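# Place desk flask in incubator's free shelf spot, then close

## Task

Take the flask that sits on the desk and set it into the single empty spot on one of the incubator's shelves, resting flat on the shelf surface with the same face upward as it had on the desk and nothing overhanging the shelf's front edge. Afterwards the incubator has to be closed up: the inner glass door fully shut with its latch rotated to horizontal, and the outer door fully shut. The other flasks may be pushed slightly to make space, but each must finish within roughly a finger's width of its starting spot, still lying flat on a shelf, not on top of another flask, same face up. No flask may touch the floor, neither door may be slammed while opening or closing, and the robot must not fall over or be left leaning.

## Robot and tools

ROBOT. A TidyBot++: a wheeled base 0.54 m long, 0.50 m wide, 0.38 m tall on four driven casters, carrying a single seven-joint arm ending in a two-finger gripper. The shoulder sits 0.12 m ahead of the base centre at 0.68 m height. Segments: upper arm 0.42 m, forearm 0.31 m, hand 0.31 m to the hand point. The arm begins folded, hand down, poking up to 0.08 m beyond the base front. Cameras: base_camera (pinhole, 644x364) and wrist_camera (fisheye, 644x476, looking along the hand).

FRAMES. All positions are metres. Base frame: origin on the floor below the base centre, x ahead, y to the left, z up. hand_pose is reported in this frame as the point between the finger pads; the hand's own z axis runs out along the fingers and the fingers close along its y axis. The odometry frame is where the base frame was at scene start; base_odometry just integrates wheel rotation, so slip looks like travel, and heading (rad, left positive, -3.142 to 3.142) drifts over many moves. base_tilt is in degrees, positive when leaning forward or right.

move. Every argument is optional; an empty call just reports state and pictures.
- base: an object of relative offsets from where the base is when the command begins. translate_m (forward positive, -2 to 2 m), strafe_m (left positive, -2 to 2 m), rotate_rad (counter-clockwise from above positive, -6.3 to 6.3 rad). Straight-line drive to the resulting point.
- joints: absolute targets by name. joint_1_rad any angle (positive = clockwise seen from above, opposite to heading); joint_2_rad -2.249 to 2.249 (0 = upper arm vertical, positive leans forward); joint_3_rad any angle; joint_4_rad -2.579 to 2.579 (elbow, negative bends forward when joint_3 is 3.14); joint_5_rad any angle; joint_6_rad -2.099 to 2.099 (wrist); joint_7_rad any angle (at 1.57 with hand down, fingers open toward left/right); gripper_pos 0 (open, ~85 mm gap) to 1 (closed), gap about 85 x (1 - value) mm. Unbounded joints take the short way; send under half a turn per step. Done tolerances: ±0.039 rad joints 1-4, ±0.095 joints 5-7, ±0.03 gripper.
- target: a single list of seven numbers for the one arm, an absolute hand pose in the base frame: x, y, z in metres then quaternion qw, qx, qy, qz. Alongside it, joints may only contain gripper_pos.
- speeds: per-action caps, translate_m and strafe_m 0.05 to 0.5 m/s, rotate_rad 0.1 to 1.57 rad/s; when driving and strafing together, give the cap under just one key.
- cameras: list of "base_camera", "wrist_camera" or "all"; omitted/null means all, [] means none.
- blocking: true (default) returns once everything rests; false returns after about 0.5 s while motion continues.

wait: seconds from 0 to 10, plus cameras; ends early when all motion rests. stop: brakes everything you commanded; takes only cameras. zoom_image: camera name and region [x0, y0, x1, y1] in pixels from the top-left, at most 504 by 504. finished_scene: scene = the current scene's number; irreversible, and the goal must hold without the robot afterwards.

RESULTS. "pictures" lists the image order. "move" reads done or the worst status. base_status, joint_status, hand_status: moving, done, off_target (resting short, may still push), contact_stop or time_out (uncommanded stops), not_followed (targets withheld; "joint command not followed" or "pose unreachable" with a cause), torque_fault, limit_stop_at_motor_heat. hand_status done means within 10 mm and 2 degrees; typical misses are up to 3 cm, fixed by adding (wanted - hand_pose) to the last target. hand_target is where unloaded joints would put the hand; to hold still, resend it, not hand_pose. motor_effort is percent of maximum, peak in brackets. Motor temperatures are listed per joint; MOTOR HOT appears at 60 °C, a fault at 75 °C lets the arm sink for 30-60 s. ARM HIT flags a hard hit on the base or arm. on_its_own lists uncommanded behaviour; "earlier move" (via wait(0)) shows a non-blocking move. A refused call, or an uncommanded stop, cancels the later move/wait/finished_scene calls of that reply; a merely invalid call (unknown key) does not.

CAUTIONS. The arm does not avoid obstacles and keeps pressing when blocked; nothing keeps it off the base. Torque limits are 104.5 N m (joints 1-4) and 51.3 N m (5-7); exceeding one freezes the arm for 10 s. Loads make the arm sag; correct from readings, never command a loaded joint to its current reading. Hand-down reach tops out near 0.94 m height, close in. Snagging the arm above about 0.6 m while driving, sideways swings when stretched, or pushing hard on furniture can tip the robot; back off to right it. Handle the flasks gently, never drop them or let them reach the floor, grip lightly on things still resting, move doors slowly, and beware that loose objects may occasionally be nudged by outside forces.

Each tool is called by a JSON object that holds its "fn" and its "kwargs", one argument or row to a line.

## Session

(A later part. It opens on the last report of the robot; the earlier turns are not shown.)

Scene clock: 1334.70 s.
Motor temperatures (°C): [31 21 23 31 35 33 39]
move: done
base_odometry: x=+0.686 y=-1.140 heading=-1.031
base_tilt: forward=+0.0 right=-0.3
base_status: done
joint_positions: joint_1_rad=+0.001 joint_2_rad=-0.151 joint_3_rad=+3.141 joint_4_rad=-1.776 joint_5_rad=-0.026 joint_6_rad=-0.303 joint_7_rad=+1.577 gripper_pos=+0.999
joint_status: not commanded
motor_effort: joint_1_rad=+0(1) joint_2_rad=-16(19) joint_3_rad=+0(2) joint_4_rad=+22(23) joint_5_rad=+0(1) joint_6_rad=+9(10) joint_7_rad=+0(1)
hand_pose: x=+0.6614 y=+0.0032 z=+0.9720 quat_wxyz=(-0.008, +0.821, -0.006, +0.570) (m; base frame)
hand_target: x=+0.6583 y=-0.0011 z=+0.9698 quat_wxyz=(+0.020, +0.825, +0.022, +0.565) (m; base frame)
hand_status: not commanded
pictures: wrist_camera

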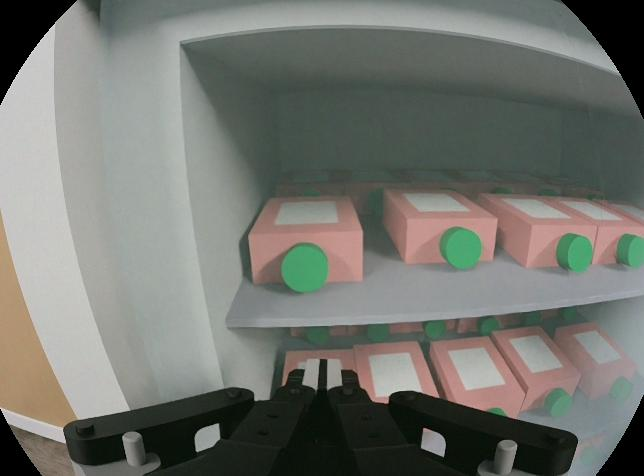

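{"fn": "move", "kwargs": {
  "base": {"translate_m": 0.03},
  "speeds": {"translate_m": 0.05},
  "cameras": []
}}

{"fn": "move", "kwargs": {
  "base": {"translate_m": 0.02},
  "speeds": {"translate_m": 0.05},
  "cameras": ["wrist_camera"]
}}

Scene clock: 1342.17 s.
Motor temperatures (°C): [31 21 23 31 35 33 39]
move: done
base_odometry: x=+0.702 y=-1.165 heading=-1.031
base_tilt: forward=+0.0 right=-0.3
base_status: done
joint_positions: joint_1_rad=+0.001 joint_2_rad=-0.150 joint_3_rad=+3.141 joint_4_rad=-1.776 joint_5_rad=-0.026 joint_6_rad=-0.303 joint_7_rad=+1.577 gripper_pos=+0.999
joint_status: not commanded
motor_effort: joint_1_rad=+0(1) joint_2_rad=-16(20) joint_3_rad=+0(2) joint_4_rad=+22(23) joint_5_rad=+0(1) joint_6_rad=+9(10) joint_7_rad=+1(1)
hand_pose: x=+0.6614 y=+0.0033 z=+0.9717 quat_wxyz=(-0.008, +0.822, -0.006, +0.570) (m; base frame)
hand_target: x=+0.6583 y=-0.0011 z=+0.9698 quat_wxyz=(+0.020, +0.825, +0.022, +0.565) (m; base frame)
hand_status: not commanded
pictures: none
No camera images: "cameras" was empty.

Scene clock: 1343.00 s.
Motor temperatures (°C): [31 21 23 31 35 33 39]
move: done
base_odometry: x=+0.712 y=-1.182 heading=-1.031
base_tilt: forward=+0.0 right=-0.2
base_status: done
joint_positions: joint_1_rad=+0.001 joint_2_rad=-0.176 joint_3_rad=+3.141 joint_4_rad=-1.789 joint_5_rad=-0.026 joint_6_rad=-0.321 joint_7_rad=+1.577 gripper_pos=+0.999
joint_status: not commanded
motor_effort: joint_1_rad=+0(1) joint_2_rad=-10(17) joint_3_rad=-1(2) joint_4_rad=+24(26) joint_5_rad=+0(1) joint_6_rad=+11(15) joint_7_rad=+1(1)
hand_pose: x=+0.6505 y=+0.0034 z=+0.9725 quat_wxyz=(-0.008, +0.823, -0.005, +0.568) (m; base frame)
hand_target: x=+0.6583 y=-0.0011 z=+0.9698 quat_wxyz=(+0.020, +0.825, +0.022, +0.565) (m; base frame)
hand_status: not commanded
pictures: wrist_camera

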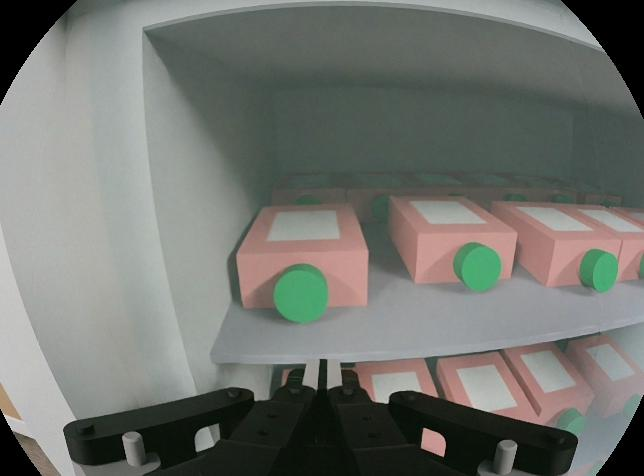

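{"fn": "move", "kwargs": {
  "base": {"translate_m": 0.02},
  "speeds": {"translate_m": 0.05},
  "cameras": []
}}

{"fn": "move", "kwargs": {
  "base": {"translate_m": -0.4},
  "speeds": {"translate_m": 0.15},
  "cameras": ["wrist_camera"]
}}

{"fn": "zoom_image", "kwargs": {
  "camera": "wrist_camera",
  "region": [190, 50, 400, 250]
}}

{"fn": "zoom_image", "kwargs": {
  "camera": "wrist_camera",
  "region": [200, 220, 400, 420]
}}

Scene clock: 1353.83 s.
Motor temperatures (°C): [31 21 23 31 35 33 39]
move: done
base_odometry: x=+0.722 y=-1.199 heading=-1.031
base_tilt: forward=+0.0 right=-0.4
base_status: done
joint_positions: joint_1_rad=+0.001 joint_2_rad=-0.219 joint_3_rad=+3.141 joint_4_rad=-1.810 joint_5_rad=-0.026 joint_6_rad=-0.355 joint_7_rad=+1.577 gripper_pos=+0.999
joint_status: not commanded
motor_effort: joint_1_rad=-2(4) joint_2_rad=-1(11) joint_3_rad=-3(3) joint_4_rad=+28(30) joint_5_rad=-1(1) joint_6_rad=+17(20) joint_7_rad=+1(1)
hand_pose: x=+0.6316 y=+0.0036 z=+0.9725 quat_wxyz=(-0.008, +0.826, -0.005, +0.563) (m; base frame)
hand_target: x=+0.6583 y=-0.0011 z=+0.9698 quat_wxyz=(+0.020, +0.825, +0.022, +0.565) (m; base frame)
hand_status: not commanded
pictures: none
No camera images: "cameras" was empty.

Scene clock: 1357.13 s.
Motor temperatures (°C): [31 21 23 31 35 33 39]
move: done
base_odometry: x=+0.517 y=-0.856 heading=-1.031
base_tilt: forward=+0.1 right=-0.3
base_status: done
joint_positions: joint_1_rad=+0.001 joint_2_rad=-0.153 joint_3_rad=+3.141 joint_4_rad=-1.782 joint_5_rad=-0.026 joint_6_rad=-0.329 joint_7_rad=+1.577 gripper_pos=+0.999
joint_status: not commanded
motor_effort: joint_1_rad=-1(4) joint_2_rad=-16(19) joint_3_rad=+0(3) joint_4_rad=+22(26) joint_5_rad=+1(1) joint_6_rad=+8(16) joint_7_rad=+0(1)
hand_pose: x=+0.6570 y=+0.0034 z=+0.9618 quat_wxyz=(-0.008, +0.830, -0.006, +0.558) (m; base frame)
hand_target: x=+0.6583 y=-0.0011 z=+0.9698 quat_wxyz=(+0.020, +0.825, +0.022, +0.565) (m; base frame)
hand_status: not commanded
pictures: wrist_camera

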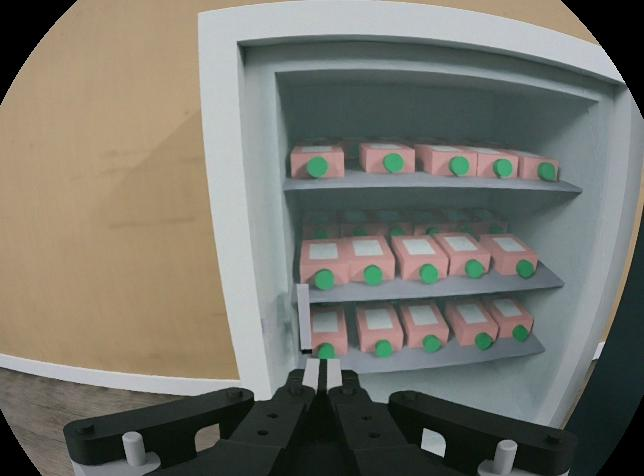

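Scaled by 2.400.

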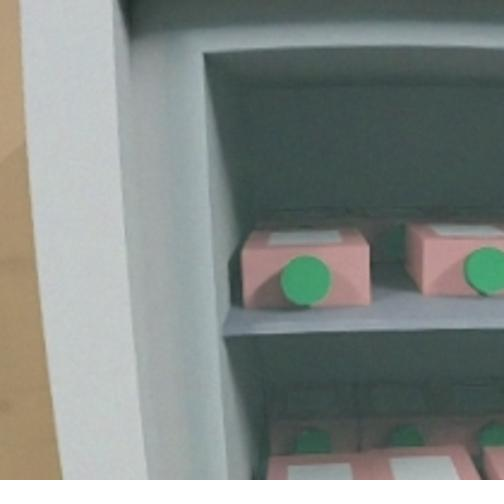

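Scaled by 2.520.

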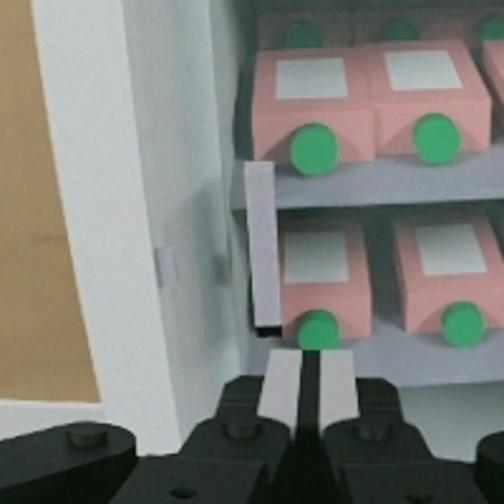

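{"fn": "move", "kwargs": {
  "base": {"translate_m": -0.2},
  "speeds": {"translate_m": 0.2},
  "cameras": []
}}

{"fn": "move", "kwargs": {
  "joints": {"joint_1_rad": 0, "joint_2_rad": 0.42, "joint_3_rad": 3.14, "joint_4_rad": -2.107, "joint_5_rad": 0.03, "joint_6_rad": 0.956, "joint_7_rad": 1.6, "gripper_pos": 0.3},
  "cameras": ["wrist_camera"]
}}

Scene clock: 1389.40 s.
Motor temperatures (°C): [31 21 23 31 35 33 39]
move: done
base_odometry: x=+0.414 y=-0.684 heading=-1.031
base_tilt: forward=+0.0 right=-0.3
base_status: done
joint_positions: joint_1_rad=+0.001 joint_2_rad=-0.153 joint_3_rad=+3.141 joint_4_rad=-1.782 joint_5_rad=-0.026 joint_6_rad=-0.329 joint_7_rad=+1.577 gripper_pos=+0.999
joint_status: not commanded
motor_effort: joint_1_rad=+0(1) joint_2_rad=-16(19) joint_3_rad=-1(2) joint_4_rad=+21(22) joint_5_rad=+0(1) joint_6_rad=+8(9) joint_7_rad=+1(1)
hand_pose: x=+0.6570 y=+0.0034 z=+0.9617 quat_wxyz=(-0.008, +0.830, -0.006, +0.558) (m; base frame)
hand_target: x=+0.6583 y=-0.0011 z=+0.9698 quat_wxyz=(+0.020, +0.825, +0.022, +0.565) (m; base frame)
hand_status: not commanded
pictures: none
No camera images: "cameras" was empty.

Scene clock: 1391.67 s.
Motor temperatures (°C): [31 21 23 31 35 33 39]
move: done
base_odometry: x=+0.414 y=-0.684 heading=-1.031
base_tilt: forward=+0.1 right=-0.2
base_status: not commanded
joint_positions: joint_1_rad=+0.001 joint_2_rad=+0.420 joint_3_rad=+3.141 joint_4_rad=-2.095 joint_5_rad=-0.026 joint_6_rad=+0.904 joint_7_rad=+1.577 gripper_pos=+0.300
joint_status: all done
motor_effort: joint_1_rad=-1(2) joint_2_rad=-30(32) joint_3_rad=-2(2) joint_4_rad=+15(22) joint_5_rad=+0(1) joint_6_rad=+9(10) joint_7_rad=+1(1)
hand_pose: x=+0.7859 y=-0.0058 z=+0.7984 quat_wxyz=(+0.004, +0.721, -0.011, +0.692) (m; base frame)
hand_target: x=+0.7830 y=+0.0099 z=+0.8091 quat_wxyz=(+0.007, +0.707, +0.025, +0.707) (m; base frame)
hand_status: not commanded
pictures: wrist_camera

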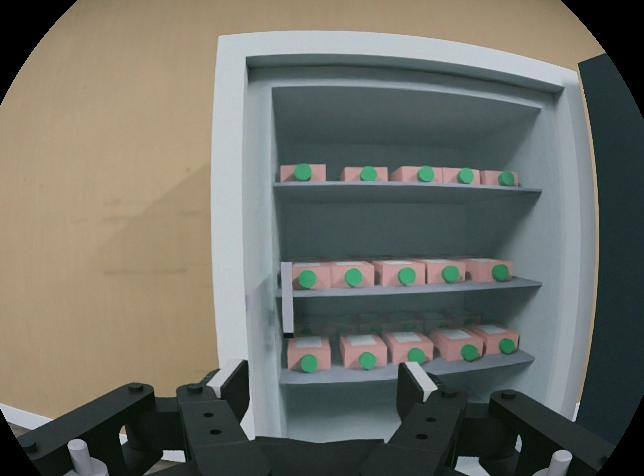

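{"fn": "move", "kwargs": {
  "base": {"strafe_m": 0.045},
  "joints": {"joint_2_rad": 0.4915, "joint_4_rad": -2.15, "joint_6_rad": 1.11},
  "speeds": {"strafe_m": 0.15},
  "cameras": ["wrist_camera"]
}}

{"fn": "move", "kwargs": {
  "base": {"translate_m": 0.2},
  "speeds": {"translate_m": 0.15},
  "cameras": ["wrist_camera"]
}}

Scene clock: 1405.10 s.
Motor temperatures (°C): [31 21 23 31 35 33 39]
move: done
base_odometry: x=+0.452 y=-0.661 heading=-1.031
base_tilt: forward=+0.1 right=-0.3
base_status: done
joint_positions: joint_1_rad=-0.004 joint_2_rad=+0.492 joint_3_rad=+3.141 joint_4_rad=-2.140 joint_5_rad=-0.026 joint_6_rad=+1.063 joint_7_rad=+1.577 gripper_pos=+0.300
joint_status: all done
motor_effort: joint_1_rad=+0(5) joint_2_rad=-31(33) joint_3_rad=-1(3) joint_4_rad=+14(16) joint_5_rad=+0(2) joint_6_rad=+9(10) joint_7_rad=+1(1)
hand_pose: x=+0.7824 y=-0.0024 z=+0.7790 quat_wxyz=(+0.004, +0.706, -0.008, +0.708) (m; base frame)
hand_target: x=+0.7792 y=+0.0106 z=+0.7891 quat_wxyz=(+0.005, +0.693, +0.025, +0.721) (m; base frame)
hand_status: not commanded
pictures: wrist_camera

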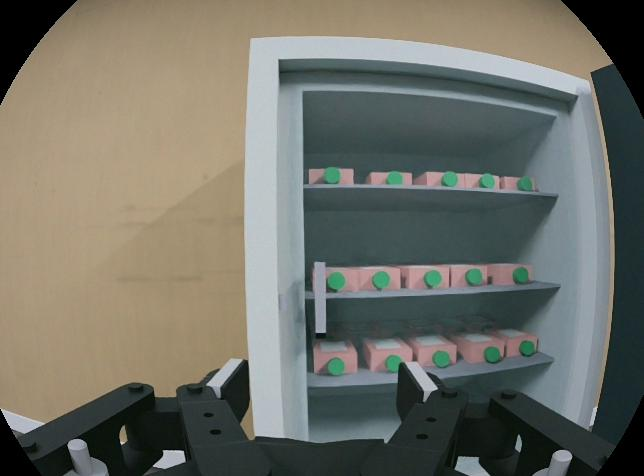

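Scene clock: 1407.07 s.
Motor temperatures (°C): [31 21 23 31 35 33 39]
move: done
base_odometry: x=+0.555 y=-0.832 heading=-1.030
base_tilt: forward=+0.0 right=-0.3
base_status: done
joint_positions: joint_1_rad=-0.004 joint_2_rad=+0.494 joint_3_rad=+3.141 joint_4_rad=-2.142 joint_5_rad=-0.026 joint_6_rad=+1.064 joint_7_rad=+1.577 gripper_pos=+0.300
joint_status: not commanded
motor_effort: joint_1_rad=+0(1) joint_2_rad=-31(33) joint_3_rad=-1(2) joint_4_rad=+14(15) joint_5_rad=+0(1) joint_6_rad=+9(9) joint_7_rad=+1(1)
hand_pose: x=+0.7820 y=-0.0024 z=+0.7765 quat_wxyz=(+0.004, +0.708, -0.008, +0.707) (m; base frame)
hand_target: x=+0.7792 y=+0.0106 z=+0.7891 quat_wxyz=(+0.005, +0.693, +0.025, +0.721) (m; base frame)
hand_status: not commanded
pictures: wrist_camera

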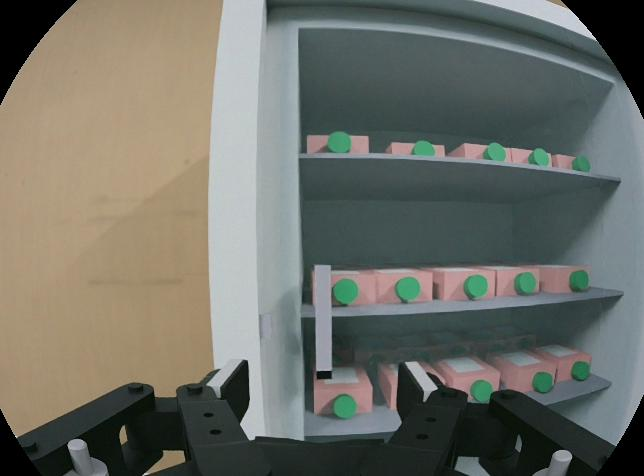

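{"fn": "move", "kwargs": {
  "base": {"translate_m": 0.12},
  "joints": {"gripper_pos": 0.5},
  "speeds": {"translate_m": 0.1},
  "cameras": ["wrist_camera"]
}}

Scene clock: 1426.47 s.
Motor temperatures (°C): [31 22 23 31 35 33 39]
move: done
base_odometry: x=+0.617 y=-0.935 heading=-1.030
base_tilt: forward=+0.0 right=-0.4
base_status: done
joint_positions: joint_1_rad=-0.004 joint_2_rad=+0.496 joint_3_rad=+3.141 joint_4_rad=-2.144 joint_5_rad=-0.026 joint_6_rad=+1.065 joint_7_rad=+1.577 gripper_pos=+0.500
joint_status: all done
motor_effort: joint_1_rad=+0(2) joint_2_rad=-31(34) joint_3_rad=-2(2) joint_4_rad=+13(15) joint_5_rad=+1(1) joint_6_rad=+9(9) joint_7_rad=+1(1)
hand_pose: x=+0.7817 y=-0.0024 z=+0.7748 quat_wxyz=(+0.004, +0.709, -0.008, +0.705) (m; base frame)
hand_target: x=+0.7792 y=+0.0106 z=+0.7891 quat_wxyz=(+0.005, +0.693, +0.025, +0.721) (m; base frame)
hand_status: not commanded
pictures: wrist_camera

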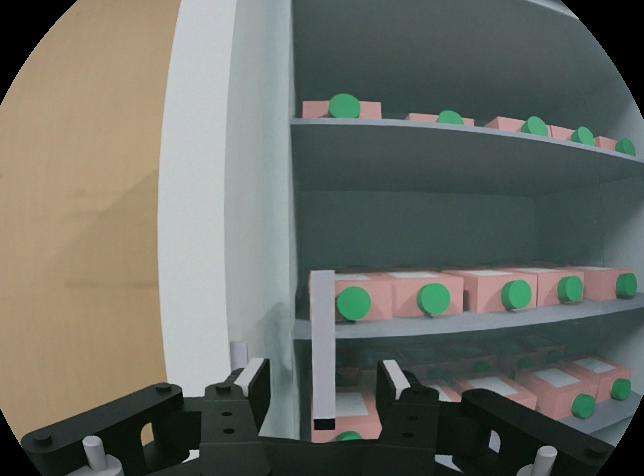

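{"fn": "move", "kwargs": {
  "joints": {"joint_2_rad": 0.505, "joint_4_rad": -2.15, "joint_6_rad": 1.115},
  "cameras": []
}}

{"fn": "move", "kwargs": {
  "base": {"translate_m": 0.06},
  "speeds": {"translate_m": 0.06},
  "cameras": ["wrist_camera"]
}}

Scene clock: 1440.17 s.
Motor temperatures (°C): [31 22 23 31 35 33 39]
move: done
base_odometry: x=+0.617 y=-0.935 heading=-1.030
base_tilt: forward=+0.0 right=-0.4
base_status: not commanded
joint_positions: joint_1_rad=-0.004 joint_2_rad=+0.502 joint_3_rad=+3.141 joint_4_rad=-2.144 joint_5_rad=-0.026 joint_6_rad=+1.069 joint_7_rad=+1.577 gripper_pos=+0.500
joint_status: all done
motor_effort: joint_1_rad=-1(1) joint_2_rad=-31(32) joint_3_rad=-1(2) joint_4_rad=+13(14) joint_5_rad=+1(1) joint_6_rad=+9(10) joint_7_rad=+0(1)
hand_pose: x=+0.7822 y=-0.0024 z=+0.7720 quat_wxyz=(+0.004, +0.709, -0.008, +0.705) (m; base frame)
hand_target: x=+0.7806 y=+0.0106 z=+0.7817 quat_wxyz=(+0.005, +0.696, +0.025, +0.718) (m; base frame)
hand_status: not commanded
pictures: none
No camera images: "cameras" was empty.

Scene clock: 1441.63 s.
Motor temperatures (°C): [31 22 23 31 35 33 39]
move: done
base_odometry: x=+0.648 y=-0.987 heading=-1.030
base_tilt: forward=+0.1 right=-0.3
base_status: done
joint_positions: joint_1_rad=-0.004 joint_2_rad=+0.504 joint_3_rad=+3.141 joint_4_rad=-2.144 joint_5_rad=-0.026 joint_6_rad=+1.069 joint_7_rad=+1.577 gripper_pos=+0.500
joint_status: not commanded
motor_effort: joint_1_rad=+0(1) joint_2_rad=-32(33) joint_3_rad=-2(2) joint_4_rad=+14(15) joint_5_rad=+0(1) joint_6_rad=+9(9) joint_7_rad=+0(1)
hand_pose: x=+0.7823 y=-0.0024 z=+0.7704 quat_wxyz=(+0.004, +0.710, -0.008, +0.704) (m; base frame)
hand_target: x=+0.7806 y=+0.0106 z=+0.7817 quat_wxyz=(+0.005, +0.696, +0.025, +0.718) (m; base frame)
hand_status: not commanded
pictures: wrist_camera

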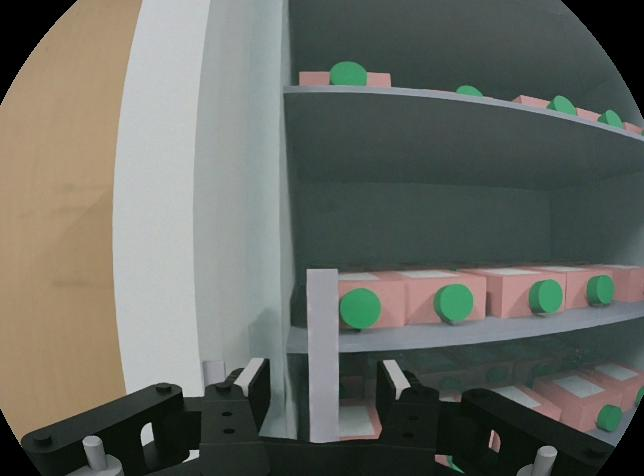

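{"fn": "move", "kwargs": {
  "base": {"translate_m": 0.032},
  "speeds": {"translate_m": 0.05},
  "cameras": ["wrist_camera"]
}}

{"fn": "zoom_image", "kwargs": {
  "camera": "wrist_camera",
  "region": [200, 230, 440, 476]
}}

Scene clock: 1449.67 s.
Motor temperatures (°C): [31 22 23 31 35 33 39]
move: done
base_odometry: x=+0.665 y=-1.014 heading=-1.030
base_tilt: forward=+0.1 right=-0.3
base_status: done
joint_positions: joint_1_rad=-0.004 joint_2_rad=+0.505 joint_3_rad=+3.141 joint_4_rad=-2.144 joint_5_rad=-0.026 joint_6_rad=+1.069 joint_7_rad=+1.577 gripper_pos=+0.500
joint_status: not commanded
motor_effort: joint_1_rad=+0(1) joint_2_rad=-31(33) joint_3_rad=-1(3) joint_4_rad=+14(14) joint_5_rad=+1(1) joint_6_rad=+9(9) joint_7_rad=+1(1)
hand_pose: x=+0.7824 y=-0.0024 z=+0.7698 quat_wxyz=(+0.004, +0.711, -0.008, +0.704) (m; base frame)
hand_target: x=+0.7806 y=+0.0106 z=+0.7817 quat_wxyz=(+0.005, +0.696, +0.025, +0.718) (m; base frame)
hand_status: not commanded
pictures: wrist_camera

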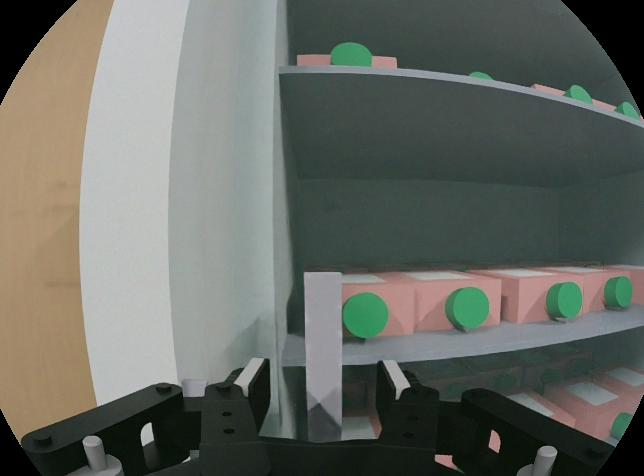

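Scaled by 2.049.

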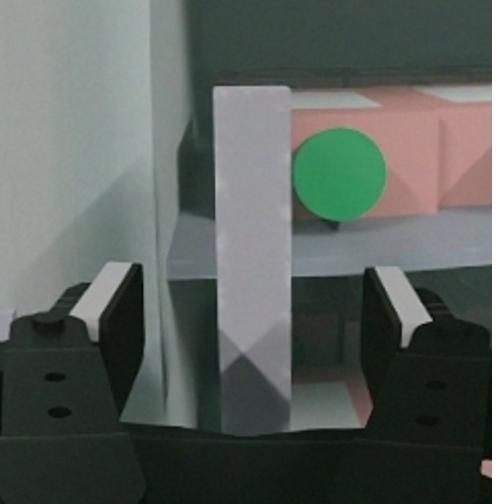

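{"fn": "move", "kwargs": {
  "base": {"translate_m": 0.018},
  "speeds": {"translate_m": 0.05},
  "cameras": []
}}

{"fn": "move", "kwargs": {
  "joints": {"gripper_pos": 0.78},
  "cameras": ["wrist_camera"]
}}

{"fn": "move", "kwargs": {
  "joints": {"gripper_pos": 0.9},
  "cameras": ["wrist_camera"]
}}

Scene clock: 1457.60 s.
Motor temperatures (°C): [31 22 23 31 35 33 39]
move: done
base_odometry: x=+0.674 y=-1.030 heading=-1.029
base_tilt: forward=+0.0 right=-0.3
base_status: done
joint_positions: joint_1_rad=-0.004 joint_2_rad=+0.506 joint_3_rad=+3.141 joint_4_rad=-2.145 joint_5_rad=-0.026 joint_6_rad=+1.069 joint_7_rad=+1.577 gripper_pos=+0.500
joint_status: not commanded
motor_effort: joint_1_rad=-1(1) joint_2_rad=-31(34) joint_3_rad=-1(2) joint_4_rad=+13(15) joint_5_rad=+0(1) joint_6_rad=+9(9) joint_7_rad=+1(1)
hand_pose: x=+0.7824 y=-0.0024 z=+0.7695 quat_wxyz=(+0.004, +0.711, -0.008, +0.703) (m; base frame)
hand_target: x=+0.7806 y=+0.0106 z=+0.7817 quat_wxyz=(+0.005, +0.696, +0.025, +0.718) (m; base frame)
hand_status: not commanded
pictures: none
No camera images: "cameras" was empty.

Scene clock: 1458.27 s.
Motor temperatures (°C): [31 22 23 31 35 33 39]
move: done
base_odometry: x=+0.674 y=-1.030 heading=-1.029
base_tilt: forward=+0.0 right=-0.4
base_status: not commanded
joint_positions: joint_1_rad=-0.004 joint_2_rad=+0.506 joint_3_rad=+3.141 joint_4_rad=-2.145 joint_5_rad=-0.026 joint_6_rad=+1.069 joint_7_rad=+1.577 gripper_pos=+0.780
joint_status: all done
motor_effort: joint_1_rad=-1(1) joint_2_rad=-31(32) joint_3_rad=-1(2) joint_4_rad=+13(14) joint_5_rad=+0(1) joint_6_rad=+9(10) joint_7_rad=+0(1)
hand_pose: x=+0.7824 y=-0.0024 z=+0.7695 quat_wxyz=(+0.004, +0.711, -0.008, +0.703) (m; base frame)
hand_target: x=+0.7806 y=+0.0106 z=+0.7817 quat_wxyz=(+0.005, +0.696, +0.025, +0.718) (m; base frame)
hand_status: not commanded
pictures: wrist_camera

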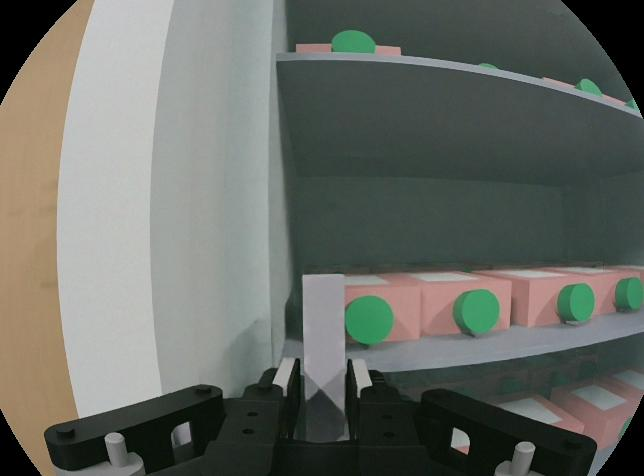

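Scene clock: 1458.80 s.
Motor temperatures (°C): [31 22 23 31 35 33 39]
move: off_target
base_odometry: x=+0.674 y=-1.030 heading=-1.029
base_tilt: forward=+0.1 right=-0.3
base_status: not commanded
joint_positions: joint_1_rad=-0.003 joint_2_rad=+0.506 joint_3_rad=+3.141 joint_4_rad=-2.146 joint_5_rad=-0.026 joint_6_rad=+1.072 joint_7_rad=+1.577 gripper_pos=+0.862
joint_status: gripper_pos off_target (ended at +0.862, target +0.900)
motor_effort: joint_1_rad=+0(2) joint_2_rad=-31(32) joint_3_rad=-2(4) joint_4_rad=+14(16) joint_5_rad=+0(3) joint_6_rad=+9(10) joint_7_rad=+1(1)
hand_pose: x=+0.7819 y=-0.0031 z=+0.7694 quat_wxyz=(+0.005, +0.710, -0.009, +0.704) (m; base frame)
hand_target: x=+0.7806 y=+0.0106 z=+0.7817 quat_wxyz=(+0.005, +0.696, +0.025, +0.718) (m; base frame)
hand_status: not commanded
pictures: wrist_camera

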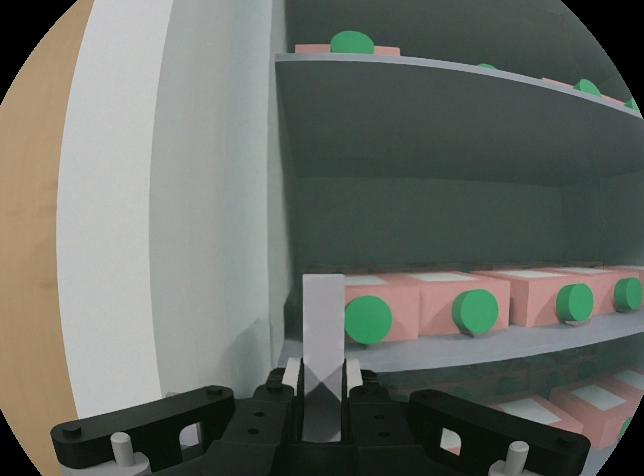

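{"fn": "move", "kwargs": {
  "joints": {"joint_7_rad": 1.85},
  "cameras": ["wrist_camera"]
}}

Scene clock: 1463.87 s.
Motor temperatures (°C): [31 22 23 31 35 33 39]
move: off_target
base_odometry: x=+0.674 y=-1.030 heading=-1.029
base_tilt: forward=+0.1 right=-0.3
base_status: not commanded
joint_positions: joint_1_rad=-0.002 joint_2_rad=+0.506 joint_3_rad=+3.139 joint_4_rad=-2.147 joint_5_rad=-0.025 joint_6_rad=+1.074 joint_7_rad=+1.738 gripper_pos=+0.862
joint_status: joint_7_rad off_target (ended at +1.738, target +1.850)
motor_effort: joint_1_rad=-1(2) joint_2_rad=-30(31) joint_3_rad=+1(2) joint_4_rad=+13(15) joint_5_rad=+6(6) joint_6_rad=+8(9) joint_7_rad=+11(11)
hand_pose: x=+0.7818 y=-0.0027 z=+0.7699 quat_wxyz=(+0.060, +0.708, +0.048, +0.702) (m; base frame)
hand_target: x=+0.7806 y=+0.0106 z=+0.7817 quat_wxyz=(+0.095, +0.687, +0.111, +0.712) (m; base frame)
hand_status: not commanded
pictures: wrist_camera

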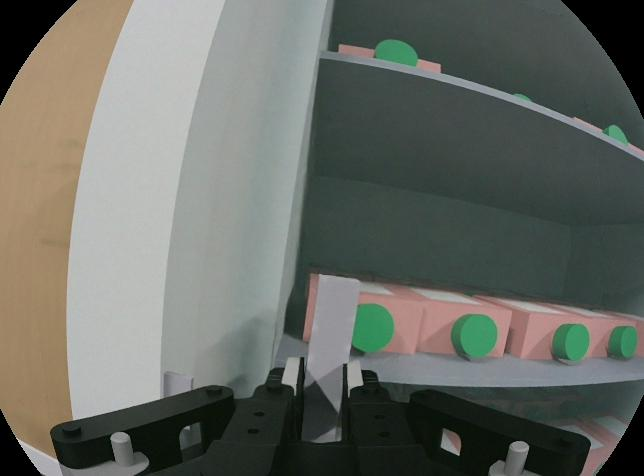

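{"fn": "move", "kwargs": {
  "joints": {"joint_7_rad": 1.35},
  "cameras": ["wrist_camera"]
}}

Scene clock: 1469.60 s.
Motor temperatures (°C): [31 22 23 31 35 33 39]
move: done
base_odometry: x=+0.674 y=-1.030 heading=-1.029
base_tilt: forward=+0.1 right=-0.4
base_status: not commanded
joint_positions: joint_1_rad=+0.001 joint_2_rad=+0.506 joint_3_rad=+3.144 joint_4_rad=-2.147 joint_5_rad=-0.019 joint_6_rad=+1.074 joint_7_rad=+1.424 gripper_pos=+0.862
joint_status: all done
motor_effort: joint_1_rad=-3(4) joint_2_rad=-33(33) joint_3_rad=-3(5) joint_4_rad=+13(14) joint_5_rad=+1(6) joint_6_rad=+10(10) joint_7_rad=+0(11)
hand_pose: x=+0.7819 y=-0.0054 z=+0.7698 quat_wxyz=(-0.048, +0.707, -0.061, +0.703) (m; base frame)
hand_target: x=+0.7806 y=+0.0106 z=+0.7817 quat_wxyz=(-0.084, +0.693, -0.062, +0.713) (m; base frame)
hand_status: not commanded
pictures: wrist_camera

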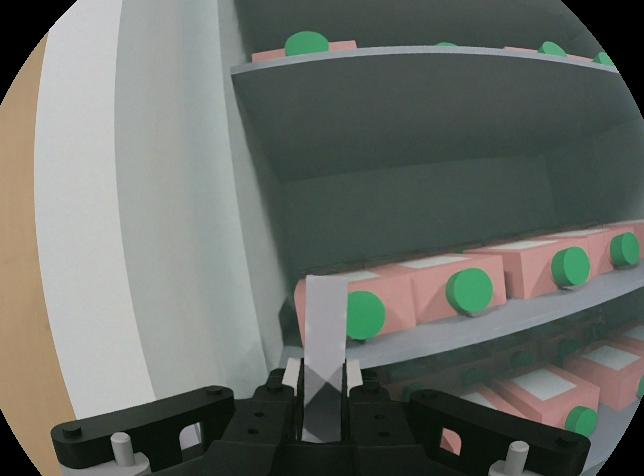

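{"fn": "move", "kwargs": {
  "joints": {"joint_7_rad": 1.05},
  "cameras": []
}}

{"fn": "move", "kwargs": {
  "joints": {"joint_7_rad": 0.75},
  "cameras": ["wrist_camera"]
}}

Scene clock: 1476.50 s.
Motor temperatures (°C): [31 22 23 31 35 33 39]
move: done
base_odometry: x=+0.674 y=-1.030 heading=-1.029
base_tilt: forward=+0.1 right=-0.3
base_status: not commanded
joint_positions: joint_1_rad=+0.007 joint_2_rad=+0.508 joint_3_rad=+3.144 joint_4_rad=-2.147 joint_5_rad=-0.019 joint_6_rad=+1.074 joint_7_rad=+1.119 gripper_pos=+0.862
joint_status: all done
motor_effort: joint_1_rad=-4(5) joint_2_rad=-33(34) joint_3_rad=-4(5) joint_4_rad=+14(14) joint_5_rad=+1(2) joint_6_rad=+11(11) joint_7_rad=+0(1)
hand_pose: x=+0.7821 y=-0.0094 z=+0.7684 quat_wxyz=(-0.152, +0.690, -0.170, +0.687) (m; base frame)
hand_target: x=+0.7806 y=+0.0106 z=+0.7817 quat_wxyz=(-0.190, +0.676, -0.165, +0.692) (m; base frame)
hand_status: not commanded
pictures: none
No camera images: "cameras" was empty.

Scene clock: 1477.53 s.
Motor temperatures (°C): [31 22 23 31 35 33 39]
move: done
base_odometry: x=+0.674 y=-1.030 heading=-1.029
base_tilt: forward=+0.1 right=-0.4
base_status: not commanded
joint_positions: joint_1_rad=+0.011 joint_2_rad=+0.512 joint_3_rad=+3.145 joint_4_rad=-2.147 joint_5_rad=-0.019 joint_6_rad=+1.074 joint_7_rad=+0.818 gripper_pos=+0.862
joint_status: all done
motor_effort: joint_1_rad=-5(6) joint_2_rad=-34(34) joint_3_rad=-4(6) joint_4_rad=+14(16) joint_5_rad=+1(2) joint_6_rad=+11(11) joint_7_rad=+0(1)
hand_pose: x=+0.7822 y=-0.0128 z=+0.7658 quat_wxyz=(-0.251, +0.657, -0.274, +0.656) (m; base frame)
hand_target: x=+0.7806 y=+0.0106 z=+0.7817 quat_wxyz=(-0.291, +0.644, -0.264, +0.656) (m; base frame)
hand_status: not commanded
pictures: wrist_camera

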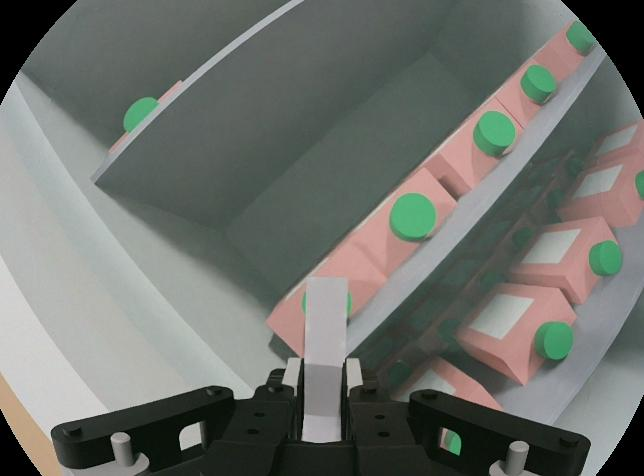

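{"fn": "move", "kwargs": {
  "base": {"strafe_m": -0.01},
  "joints": {"joint_2_rad": 0.513, "joint_6_rad": 1.123, "joint_7_rad": 0.55},
  "speeds": {"strafe_m": 0.05},
  "cameras": []
}}

{"fn": "move", "kwargs": {
  "joints": {"joint_2_rad": 0.52, "joint_6_rad": 1.13, "joint_7_rad": 0.25},
  "cameras": ["wrist_camera"]
}}

{"fn": "move", "kwargs": {
  "joints": {"joint_2_rad": 0.522, "joint_6_rad": 1.132, "joint_7_rad": 0.0},
  "cameras": ["wrist_camera"]
}}

Scene clock: 1488.63 s.
Motor temperatures (°C): [31 22 23 30 35 33 39]
move: done
base_odometry: x=+0.666 y=-1.035 heading=-1.029
base_tilt: forward=+0.1 right=-0.3
base_status: done
joint_positions: joint_1_rad=+0.004 joint_2_rad=+0.515 joint_3_rad=+3.144 joint_4_rad=-2.148 joint_5_rad=-0.014 joint_6_rad=+1.075 joint_7_rad=+0.605 gripper_pos=+0.862
joint_status: all done
motor_effort: joint_1_rad=-2(5) joint_2_rad=-33(34) joint_3_rad=-2(5) joint_4_rad=+13(17) joint_5_rad=+0(2) joint_6_rad=+10(11) joint_7_rad=+0(1)
hand_pose: x=+0.7822 y=-0.0064 z=+0.7632 quat_wxyz=(-0.321, +0.628, -0.339, +0.623) (m; base frame)
hand_target: x=+0.7813 y=+0.0106 z=+0.7789 quat_wxyz=(-0.355, +0.614, -0.327, +0.624) (m; base frame)
hand_status: not commanded
pictures: none
No camera images: "cameras" was empty.

Scene clock: 1489.67 s.
Motor temperatures (°C): [31 22 23 30 35 33 39]
move: done
base_odometry: x=+0.666 y=-1.035 heading=-1.029
base_tilt: forward=+0.1 right=-0.2
base_status: not commanded
joint_positions: joint_1_rad=+0.006 joint_2_rad=+0.521 joint_3_rad=+3.144 joint_4_rad=-2.149 joint_5_rad=-0.014 joint_6_rad=+1.076 joint_7_rad=+0.314 gripper_pos=+0.862
joint_status: all done
motor_effort: joint_1_rad=-3(5) joint_2_rad=-33(34) joint_3_rad=-3(5) joint_4_rad=+15(16) joint_5_rad=+1(2) joint_6_rad=+10(11) joint_7_rad=+1(1)
hand_pose: x=+0.7824 y=-0.0080 z=+0.7594 quat_wxyz=(-0.406, +0.573, -0.428, +0.568) (m; base frame)
hand_target: x=+0.7819 y=+0.0106 z=+0.7764 quat_wxyz=(-0.445, +0.559, -0.416, +0.563) (m; base frame)
hand_status: not commanded
pictures: wrist_camera

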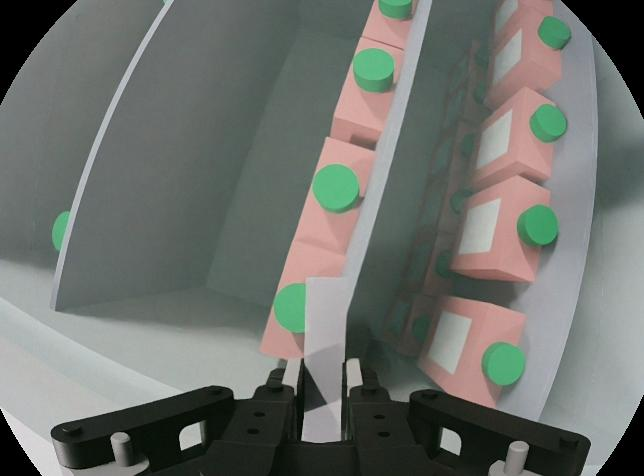

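Scene clock: 1490.63 s.
Motor temperatures (°C): [31 22 23 30 35 33 39]
move: done
base_odometry: x=+0.666 y=-1.035 heading=-1.029
base_tilt: forward=+0.0 right=-0.3
base_status: not commanded
joint_positions: joint_1_rad=+0.007 joint_2_rad=+0.526 joint_3_rad=+3.144 joint_4_rad=-2.150 joint_5_rad=-0.014 joint_6_rad=+1.076 joint_7_rad=+0.059 gripper_pos=+0.862
joint_status: all done
motor_effort: joint_1_rad=-4(5) joint_2_rad=-33(34) joint_3_rad=-5(5) joint_4_rad=+15(16) joint_5_rad=+1(2) joint_6_rad=+11(11) joint_7_rad=+0(1)
hand_pose: x=+0.7824 y=-0.0085 z=+0.7557 quat_wxyz=(-0.474, +0.516, -0.499, +0.511) (m; base frame)
hand_target: x=+0.7820 y=+0.0106 z=+0.7757 quat_wxyz=(-0.512, +0.502, -0.482, +0.504) (m; base frame)
hand_status: not commanded
pictures: wrist_camera

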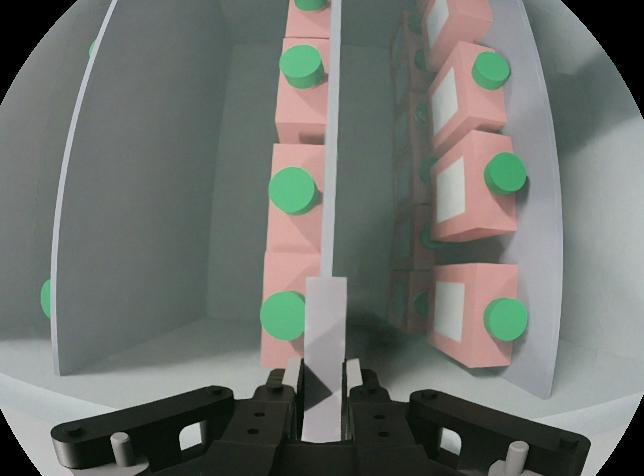

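{"fn": "move", "kwargs": {
  "joints": {"joint_2_rad": 0.523, "joint_6_rad": 1.133, "joint_7_rad": -0.06},
  "cameras": ["wrist_camera"]
}}

{"fn": "zoom_image", "kwargs": {
  "camera": "wrist_camera",
  "region": [200, 220, 460, 460]
}}

Scene clock: 1499.23 s.
Motor temperatures (°C): [31 22 23 30 35 33 39]
move: done
base_odometry: x=+0.666 y=-1.035 heading=-1.029
base_tilt: forward=+0.1 right=-0.3
base_status: not commanded
joint_positions: joint_1_rad=+0.007 joint_2_rad=+0.526 joint_3_rad=+3.144 joint_4_rad=-2.150 joint_5_rad=-0.014 joint_6_rad=+1.076 joint_7_rad=+0.009 gripper_pos=+0.862
joint_status: all done
motor_effort: joint_1_rad=-3(5) joint_2_rad=-33(34) joint_3_rad=-5(6) joint_4_rad=+15(16) joint_5_rad=-1(2) joint_6_rad=+10(12) joint_7_rad=-3(4)
hand_pose: x=+0.7824 y=-0.0085 z=+0.7554 quat_wxyz=(-0.486, +0.503, -0.512, +0.499) (m; base frame)
hand_target: x=+0.7821 y=+0.0106 z=+0.7754 quat_wxyz=(-0.526, +0.488, -0.497, +0.488) (m; base frame)
hand_status: not commanded
pictures: wrist_camera

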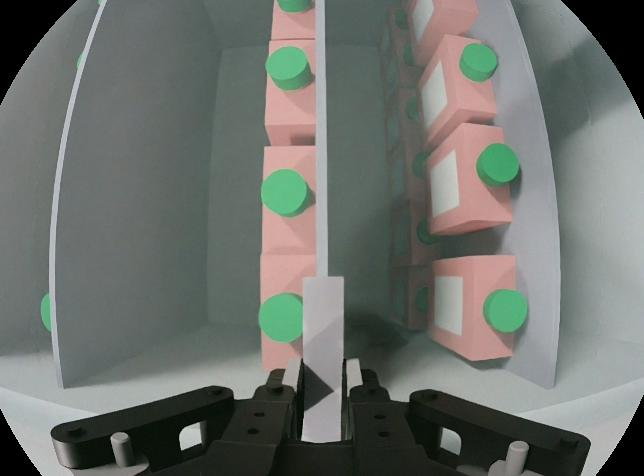

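Scaled by 1.938.

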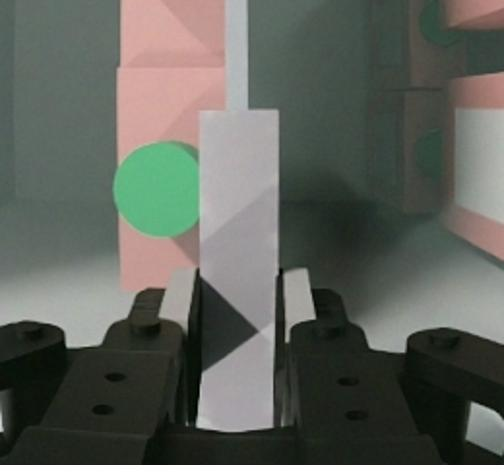

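{"fn": "move", "kwargs": {
  "joints": {"joint_7_rad": -0.1},
  "cameras": ["wrist_camera"]
}}

{"fn": "zoom_image", "kwargs": {
  "camera": "wrist_camera",
  "region": [200, 220, 460, 460]
}}

Scene clock: 1506.37 s.
Motor temperatures (°C): [31 22 23 30 35 33 39]
move: done
base_odometry: x=+0.666 y=-1.035 heading=-1.029
base_tilt: forward=+0.0 right=-0.3
base_status: not commanded
joint_positions: joint_1_rad=+0.007 joint_2_rad=+0.526 joint_3_rad=+3.145 joint_4_rad=-2.150 joint_5_rad=-0.013 joint_6_rad=+1.076 joint_7_rad=-0.014 gripper_pos=+0.862
joint_status: all done
motor_effort: joint_1_rad=-3(3) joint_2_rad=-33(34) joint_3_rad=-5(6) joint_4_rad=+15(16) joint_5_rad=-1(2) joint_6_rad=+10(11) joint_7_rad=-6(6)
hand_pose: x=+0.7824 y=-0.0085 z=+0.7554 quat_wxyz=(-0.492, +0.497, -0.517, +0.493) (m; base frame)
hand_target: x=+0.7821 y=+0.0106 z=+0.7754 quat_wxyz=(-0.536, +0.478, -0.507, +0.477) (m; base frame)
hand_status: not commanded
pictures: wrist_camera

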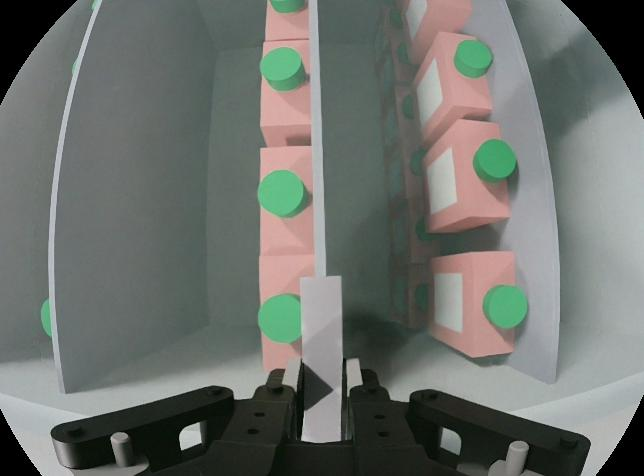

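Scaled by 1.938.

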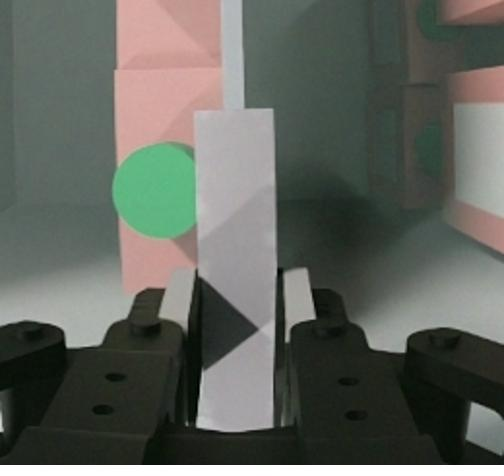

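{"fn": "move", "kwargs": {
  "joints": {"joint_7_rad": -0.03},
  "cameras": []
}}

{"fn": "move", "kwargs": {
  "joints": {"gripper_pos": 0.8},
  "cameras": []
}}

{"fn": "move", "kwargs": {
  "joints": {"gripper_pos": 0.5},
  "cameras": ["wrist_camera"]
}}

{"fn": "move", "kwargs": {
  "base": {"translate_m": -0.25},
  "speeds": {"translate_m": 0.12},
  "cameras": ["wrist_camera"]
}}

{"fn": "move", "kwargs": {
  "joints": {"joint_7_rad": 1.6},
  "cameras": ["wrist_camera"]
}}

{"fn": "zoom_image", "kwargs": {
  "camera": "wrist_camera",
  "region": [180, 180, 480, 440]
}}

Scene clock: 1520.83 s.
Motor temperatures (°C): [31 22 23 30 35 33 39]
move: done
base_odometry: x=+0.666 y=-1.035 heading=-1.029
base_tilt: forward=+0.1 right=-0.3
base_status: not commanded
joint_positions: joint_1_rad=+0.007 joint_2_rad=+0.526 joint_3_rad=+3.145 joint_4_rad=-2.150 joint_5_rad=-0.013 joint_6_rad=+1.076 joint_7_rad=+0.005 gripper_pos=+0.862
joint_status: all done
motor_effort: joint_1_rad=-2(3) joint_2_rad=-33(34) joint_3_rad=-4(5) joint_4_rad=+15(16) joint_5_rad=+0(2) joint_6_rad=+10(11) joint_7_rad=-3(6)
hand_pose: x=+0.7824 y=-0.0085 z=+0.7554 quat_wxyz=(-0.487, +0.502, -0.513, +0.498) (m; base frame)
hand_target: x=+0.7821 y=+0.0106 z=+0.7754 quat_wxyz=(-0.519, +0.495, -0.489, +0.496) (m; base frame)
hand_status: not commanded
pictures: none
No camera images: "cameras" was empty.

Scene clock: 1521.37 s.
Motor temperatures (°C): [31 22 23 30 35 33 39]
move: done
base_odometry: x=+0.666 y=-1.035 heading=-1.029
base_tilt: forward=+0.1 right=-0.3
base_status: not commanded
joint_positions: joint_1_rad=+0.007 joint_2_rad=+0.527 joint_3_rad=+3.145 joint_4_rad=-2.151 joint_5_rad=-0.013 joint_6_rad=+1.079 joint_7_rad=+0.003 gripper_pos=+0.800
joint_status: all done
motor_effort: joint_1_rad=+0(3) joint_2_rad=-34(34) joint_3_rad=-2(4) joint_4_rad=+14(15) joint_5_rad=+1(1) joint_6_rad=+10(11) joint_7_rad=+0(4)
hand_pose: x=+0.7824 y=-0.0084 z=+0.7561 quat_wxyz=(-0.488, +0.501, -0.512, +0.498) (m; base frame)
hand_target: x=+0.7821 y=+0.0106 z=+0.7754 quat_wxyz=(-0.519, +0.495, -0.489, +0.496) (m; base frame)
hand_status: not commanded
pictures: none
No camera images: "cameras" was empty.

Scene clock: 1522.07 s.
Motor temperatures (°C): [31 22 23 30 35 33 39]
move: done
base_odometry: x=+0.666 y=-1.035 heading=-1.029
base_tilt: forward=+0.0 right=-0.3
base_status: not commanded
joint_positions: joint_1_rad=+0.007 joint_2_rad=+0.527 joint_3_rad=+3.145 joint_4_rad=-2.151 joint_5_rad=-0.013 joint_6_rad=+1.086 joint_7_rad=+0.003 gripper_pos=+0.500
joint_status: all done
motor_effort: joint_1_rad=+0(1) joint_2_rad=-31(32) joint_3_rad=-2(2) joint_4_rad=+13(14) joint_5_rad=+0(1) joint_6_rad=+9(9) joint_7_rad=+1(1)
hand_pose: x=+0.7825 y=-0.0084 z=+0.7581 quat_wxyz=(-0.490, +0.500, -0.511, +0.500) (m; base frame)
hand_target: x=+0.7821 y=+0.0106 z=+0.7754 quat_wxyz=(-0.519, +0.495, -0.489, +0.496) (m; base frame)
hand_status: not commanded
pictures: wrist_camera

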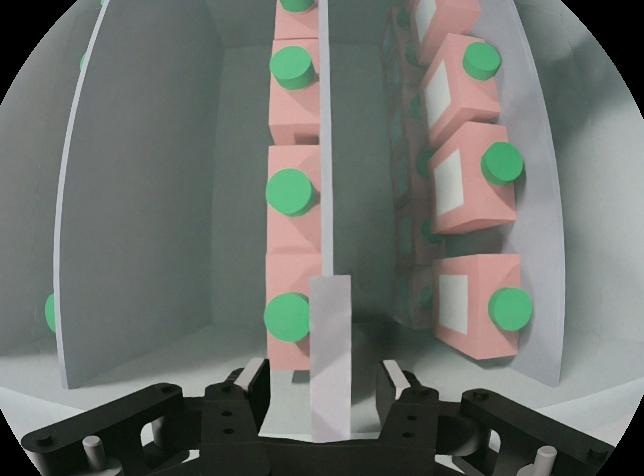

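Scene clock: 1524.73 s.
Motor temperatures (°C): [31 22 23 30 35 33 39]
move: done
base_odometry: x=+0.537 y=-0.821 heading=-1.029
base_tilt: forward=+0.1 right=-0.3
base_status: done
joint_positions: joint_1_rad=+0.007 joint_2_rad=+0.528 joint_3_rad=+3.145 joint_4_rad=-2.151 joint_5_rad=-0.013 joint_6_rad=+1.087 joint_7_rad=+0.003 gripper_pos=+0.500
joint_status: not commanded
motor_effort: joint_1_rad=-1(1) joint_2_rad=-32(34) joint_3_rad=-1(2) joint_4_rad=+13(15) joint_5_rad=+0(1) joint_6_rad=+9(9) joint_7_rad=+1(1)
hand_pose: x=+0.7826 y=-0.0083 z=+0.7575 quat_wxyz=(-0.490, +0.500, -0.511, +0.500) (m; base frame)
hand_target: x=+0.7821 y=+0.0106 z=+0.7754 quat_wxyz=(-0.519, +0.495, -0.489, +0.496) (m; base frame)
hand_status: not commanded
pictures: wrist_camera

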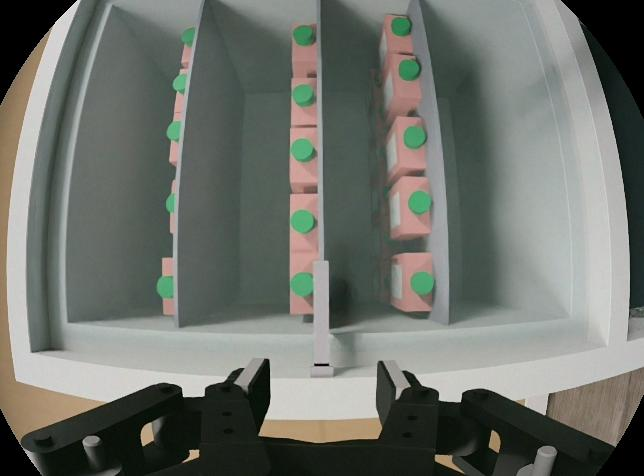

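Scene clock: 1526.90 s.
Motor temperatures (°C): [31 22 23 30 35 33 39]
move: done
base_odometry: x=+0.537 y=-0.821 heading=-1.029
base_tilt: forward=+0.0 right=-0.3
base_status: not commanded
joint_positions: joint_1_rad=+0.007 joint_2_rad=+0.528 joint_3_rad=+3.145 joint_4_rad=-2.151 joint_5_rad=-0.013 joint_6_rad=+1.087 joint_7_rad=+1.524 gripper_pos=+0.500
joint_status: all done
motor_effort: joint_1_rad=-1(1) joint_2_rad=-32(32) joint_3_rad=-1(2) joint_4_rad=+13(14) joint_5_rad=+0(1) joint_6_rad=+9(9) joint_7_rad=+0(2)
hand_pose: x=+0.7826 y=-0.0083 z=+0.7575 quat_wxyz=(-0.011, +0.714, -0.026, +0.700) (m; base frame)
hand_target: x=+0.7821 y=+0.0106 z=+0.7754 quat_wxyz=(+0.005, +0.696, +0.025, +0.718) (m; base frame)
hand_status: not commanded
pictures: wrist_camera

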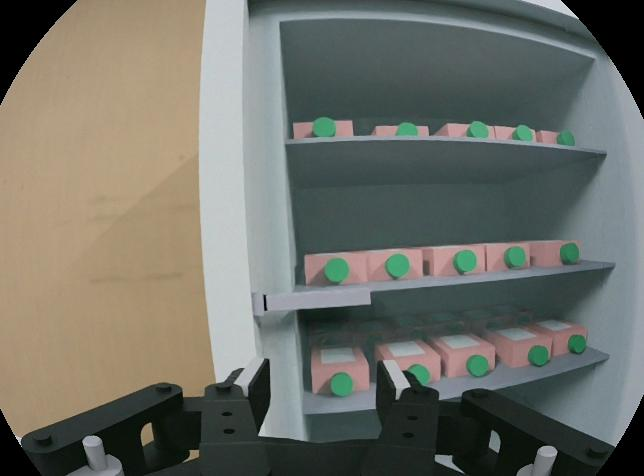

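Scaled by 1.680.

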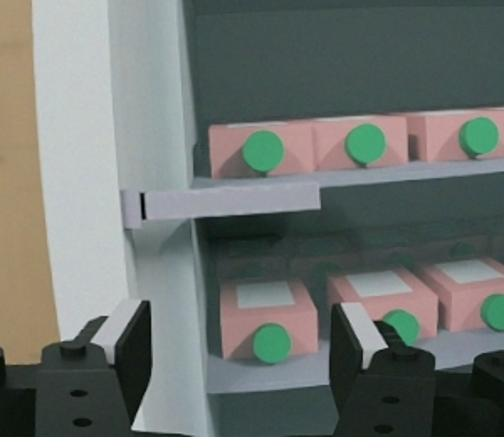

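{"fn": "move", "kwargs": {
  "base": {"translate_m": -0.4},
  "speeds": {"translate_m": 0.25},
  "cameras": []
}}

{"fn": "move", "kwargs": {
  "base": {"strafe_m": -1.0},
  "joints": {"joint_1_rad": 0, "joint_2_rad": -0.15, "joint_4_rad": -1.79, "joint_6_rad": -0.3, "gripper_pos": 1},
  "speeds": {"strafe_m": 0.25}
}}

Scene clock: 1560.57 s.
Motor temperatures (°C): [31 22 23 30 35 33 39]
move: done
base_odometry: x=+0.330 y=-0.478 heading=-1.029
base_tilt: forward=+0.1 right=-0.3
base_status: done
joint_positions: joint_1_rad=+0.007 joint_2_rad=+0.529 joint_3_rad=+3.145 joint_4_rad=-2.151 joint_5_rad=-0.013 joint_6_rad=+1.088 joint_7_rad=+1.524 gripper_pos=+0.500
joint_status: not commanded
motor_effort: joint_1_rad=+0(2) joint_2_rad=-32(34) joint_3_rad=-1(2) joint_4_rad=+13(15) joint_5_rad=+0(1) joint_6_rad=+9(9) joint_7_rad=+1(1)
hand_pose: x=+0.7826 y=-0.0083 z=+0.7572 quat_wxyz=(-0.011, +0.714, -0.026, +0.700) (m; base frame)
hand_target: x=+0.7821 y=+0.0106 z=+0.7754 quat_wxyz=(+0.005, +0.696, +0.025, +0.718) (m; base frame)
hand_status: not commanded
pictures: none
No camera images: "cameras" was empty.

Scene clock: 1565.37 s.
Motor temperatures (°C): [31 22 23 30 35 33 39]
move: done
base_odometry: x=-0.527 y=-0.994 heading=-1.029
base_tilt: forward=+0.1 right=-0.3
base_status: done
joint_positions: joint_1_rad=+0.001 joint_2_rad=-0.141 joint_3_rad=+3.145 joint_4_rad=-1.806 joint_5_rad=-0.013 joint_6_rad=-0.247 joint_7_rad=+1.524 gripper_pos=+0.999
joint_status: all done
motor_effort: joint_1_rad=-1(3) joint_2_rad=-16(34) joint_3_rad=-1(3) joint_4_rad=+21(22) joint_5_rad=+0(1) joint_6_rad=+9(11) joint_7_rad=+1(1)
hand_pose: x=+0.6661 y=+0.0002 z=+0.9650 quat_wxyz=(-0.018, +0.816, -0.025, +0.577) (m; base frame)
hand_target: x=+0.6600 y=-0.0005 z=+0.9638 quat_wxyz=(+0.020, +0.825, +0.022, +0.565) (m; base frame)
hand_status: not commanded
pictures: base_camera, wrist_camera

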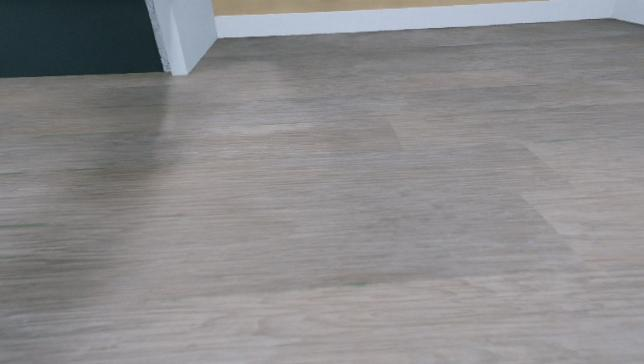

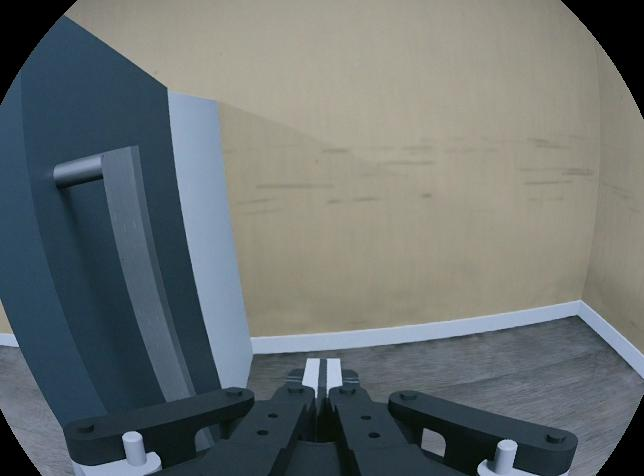

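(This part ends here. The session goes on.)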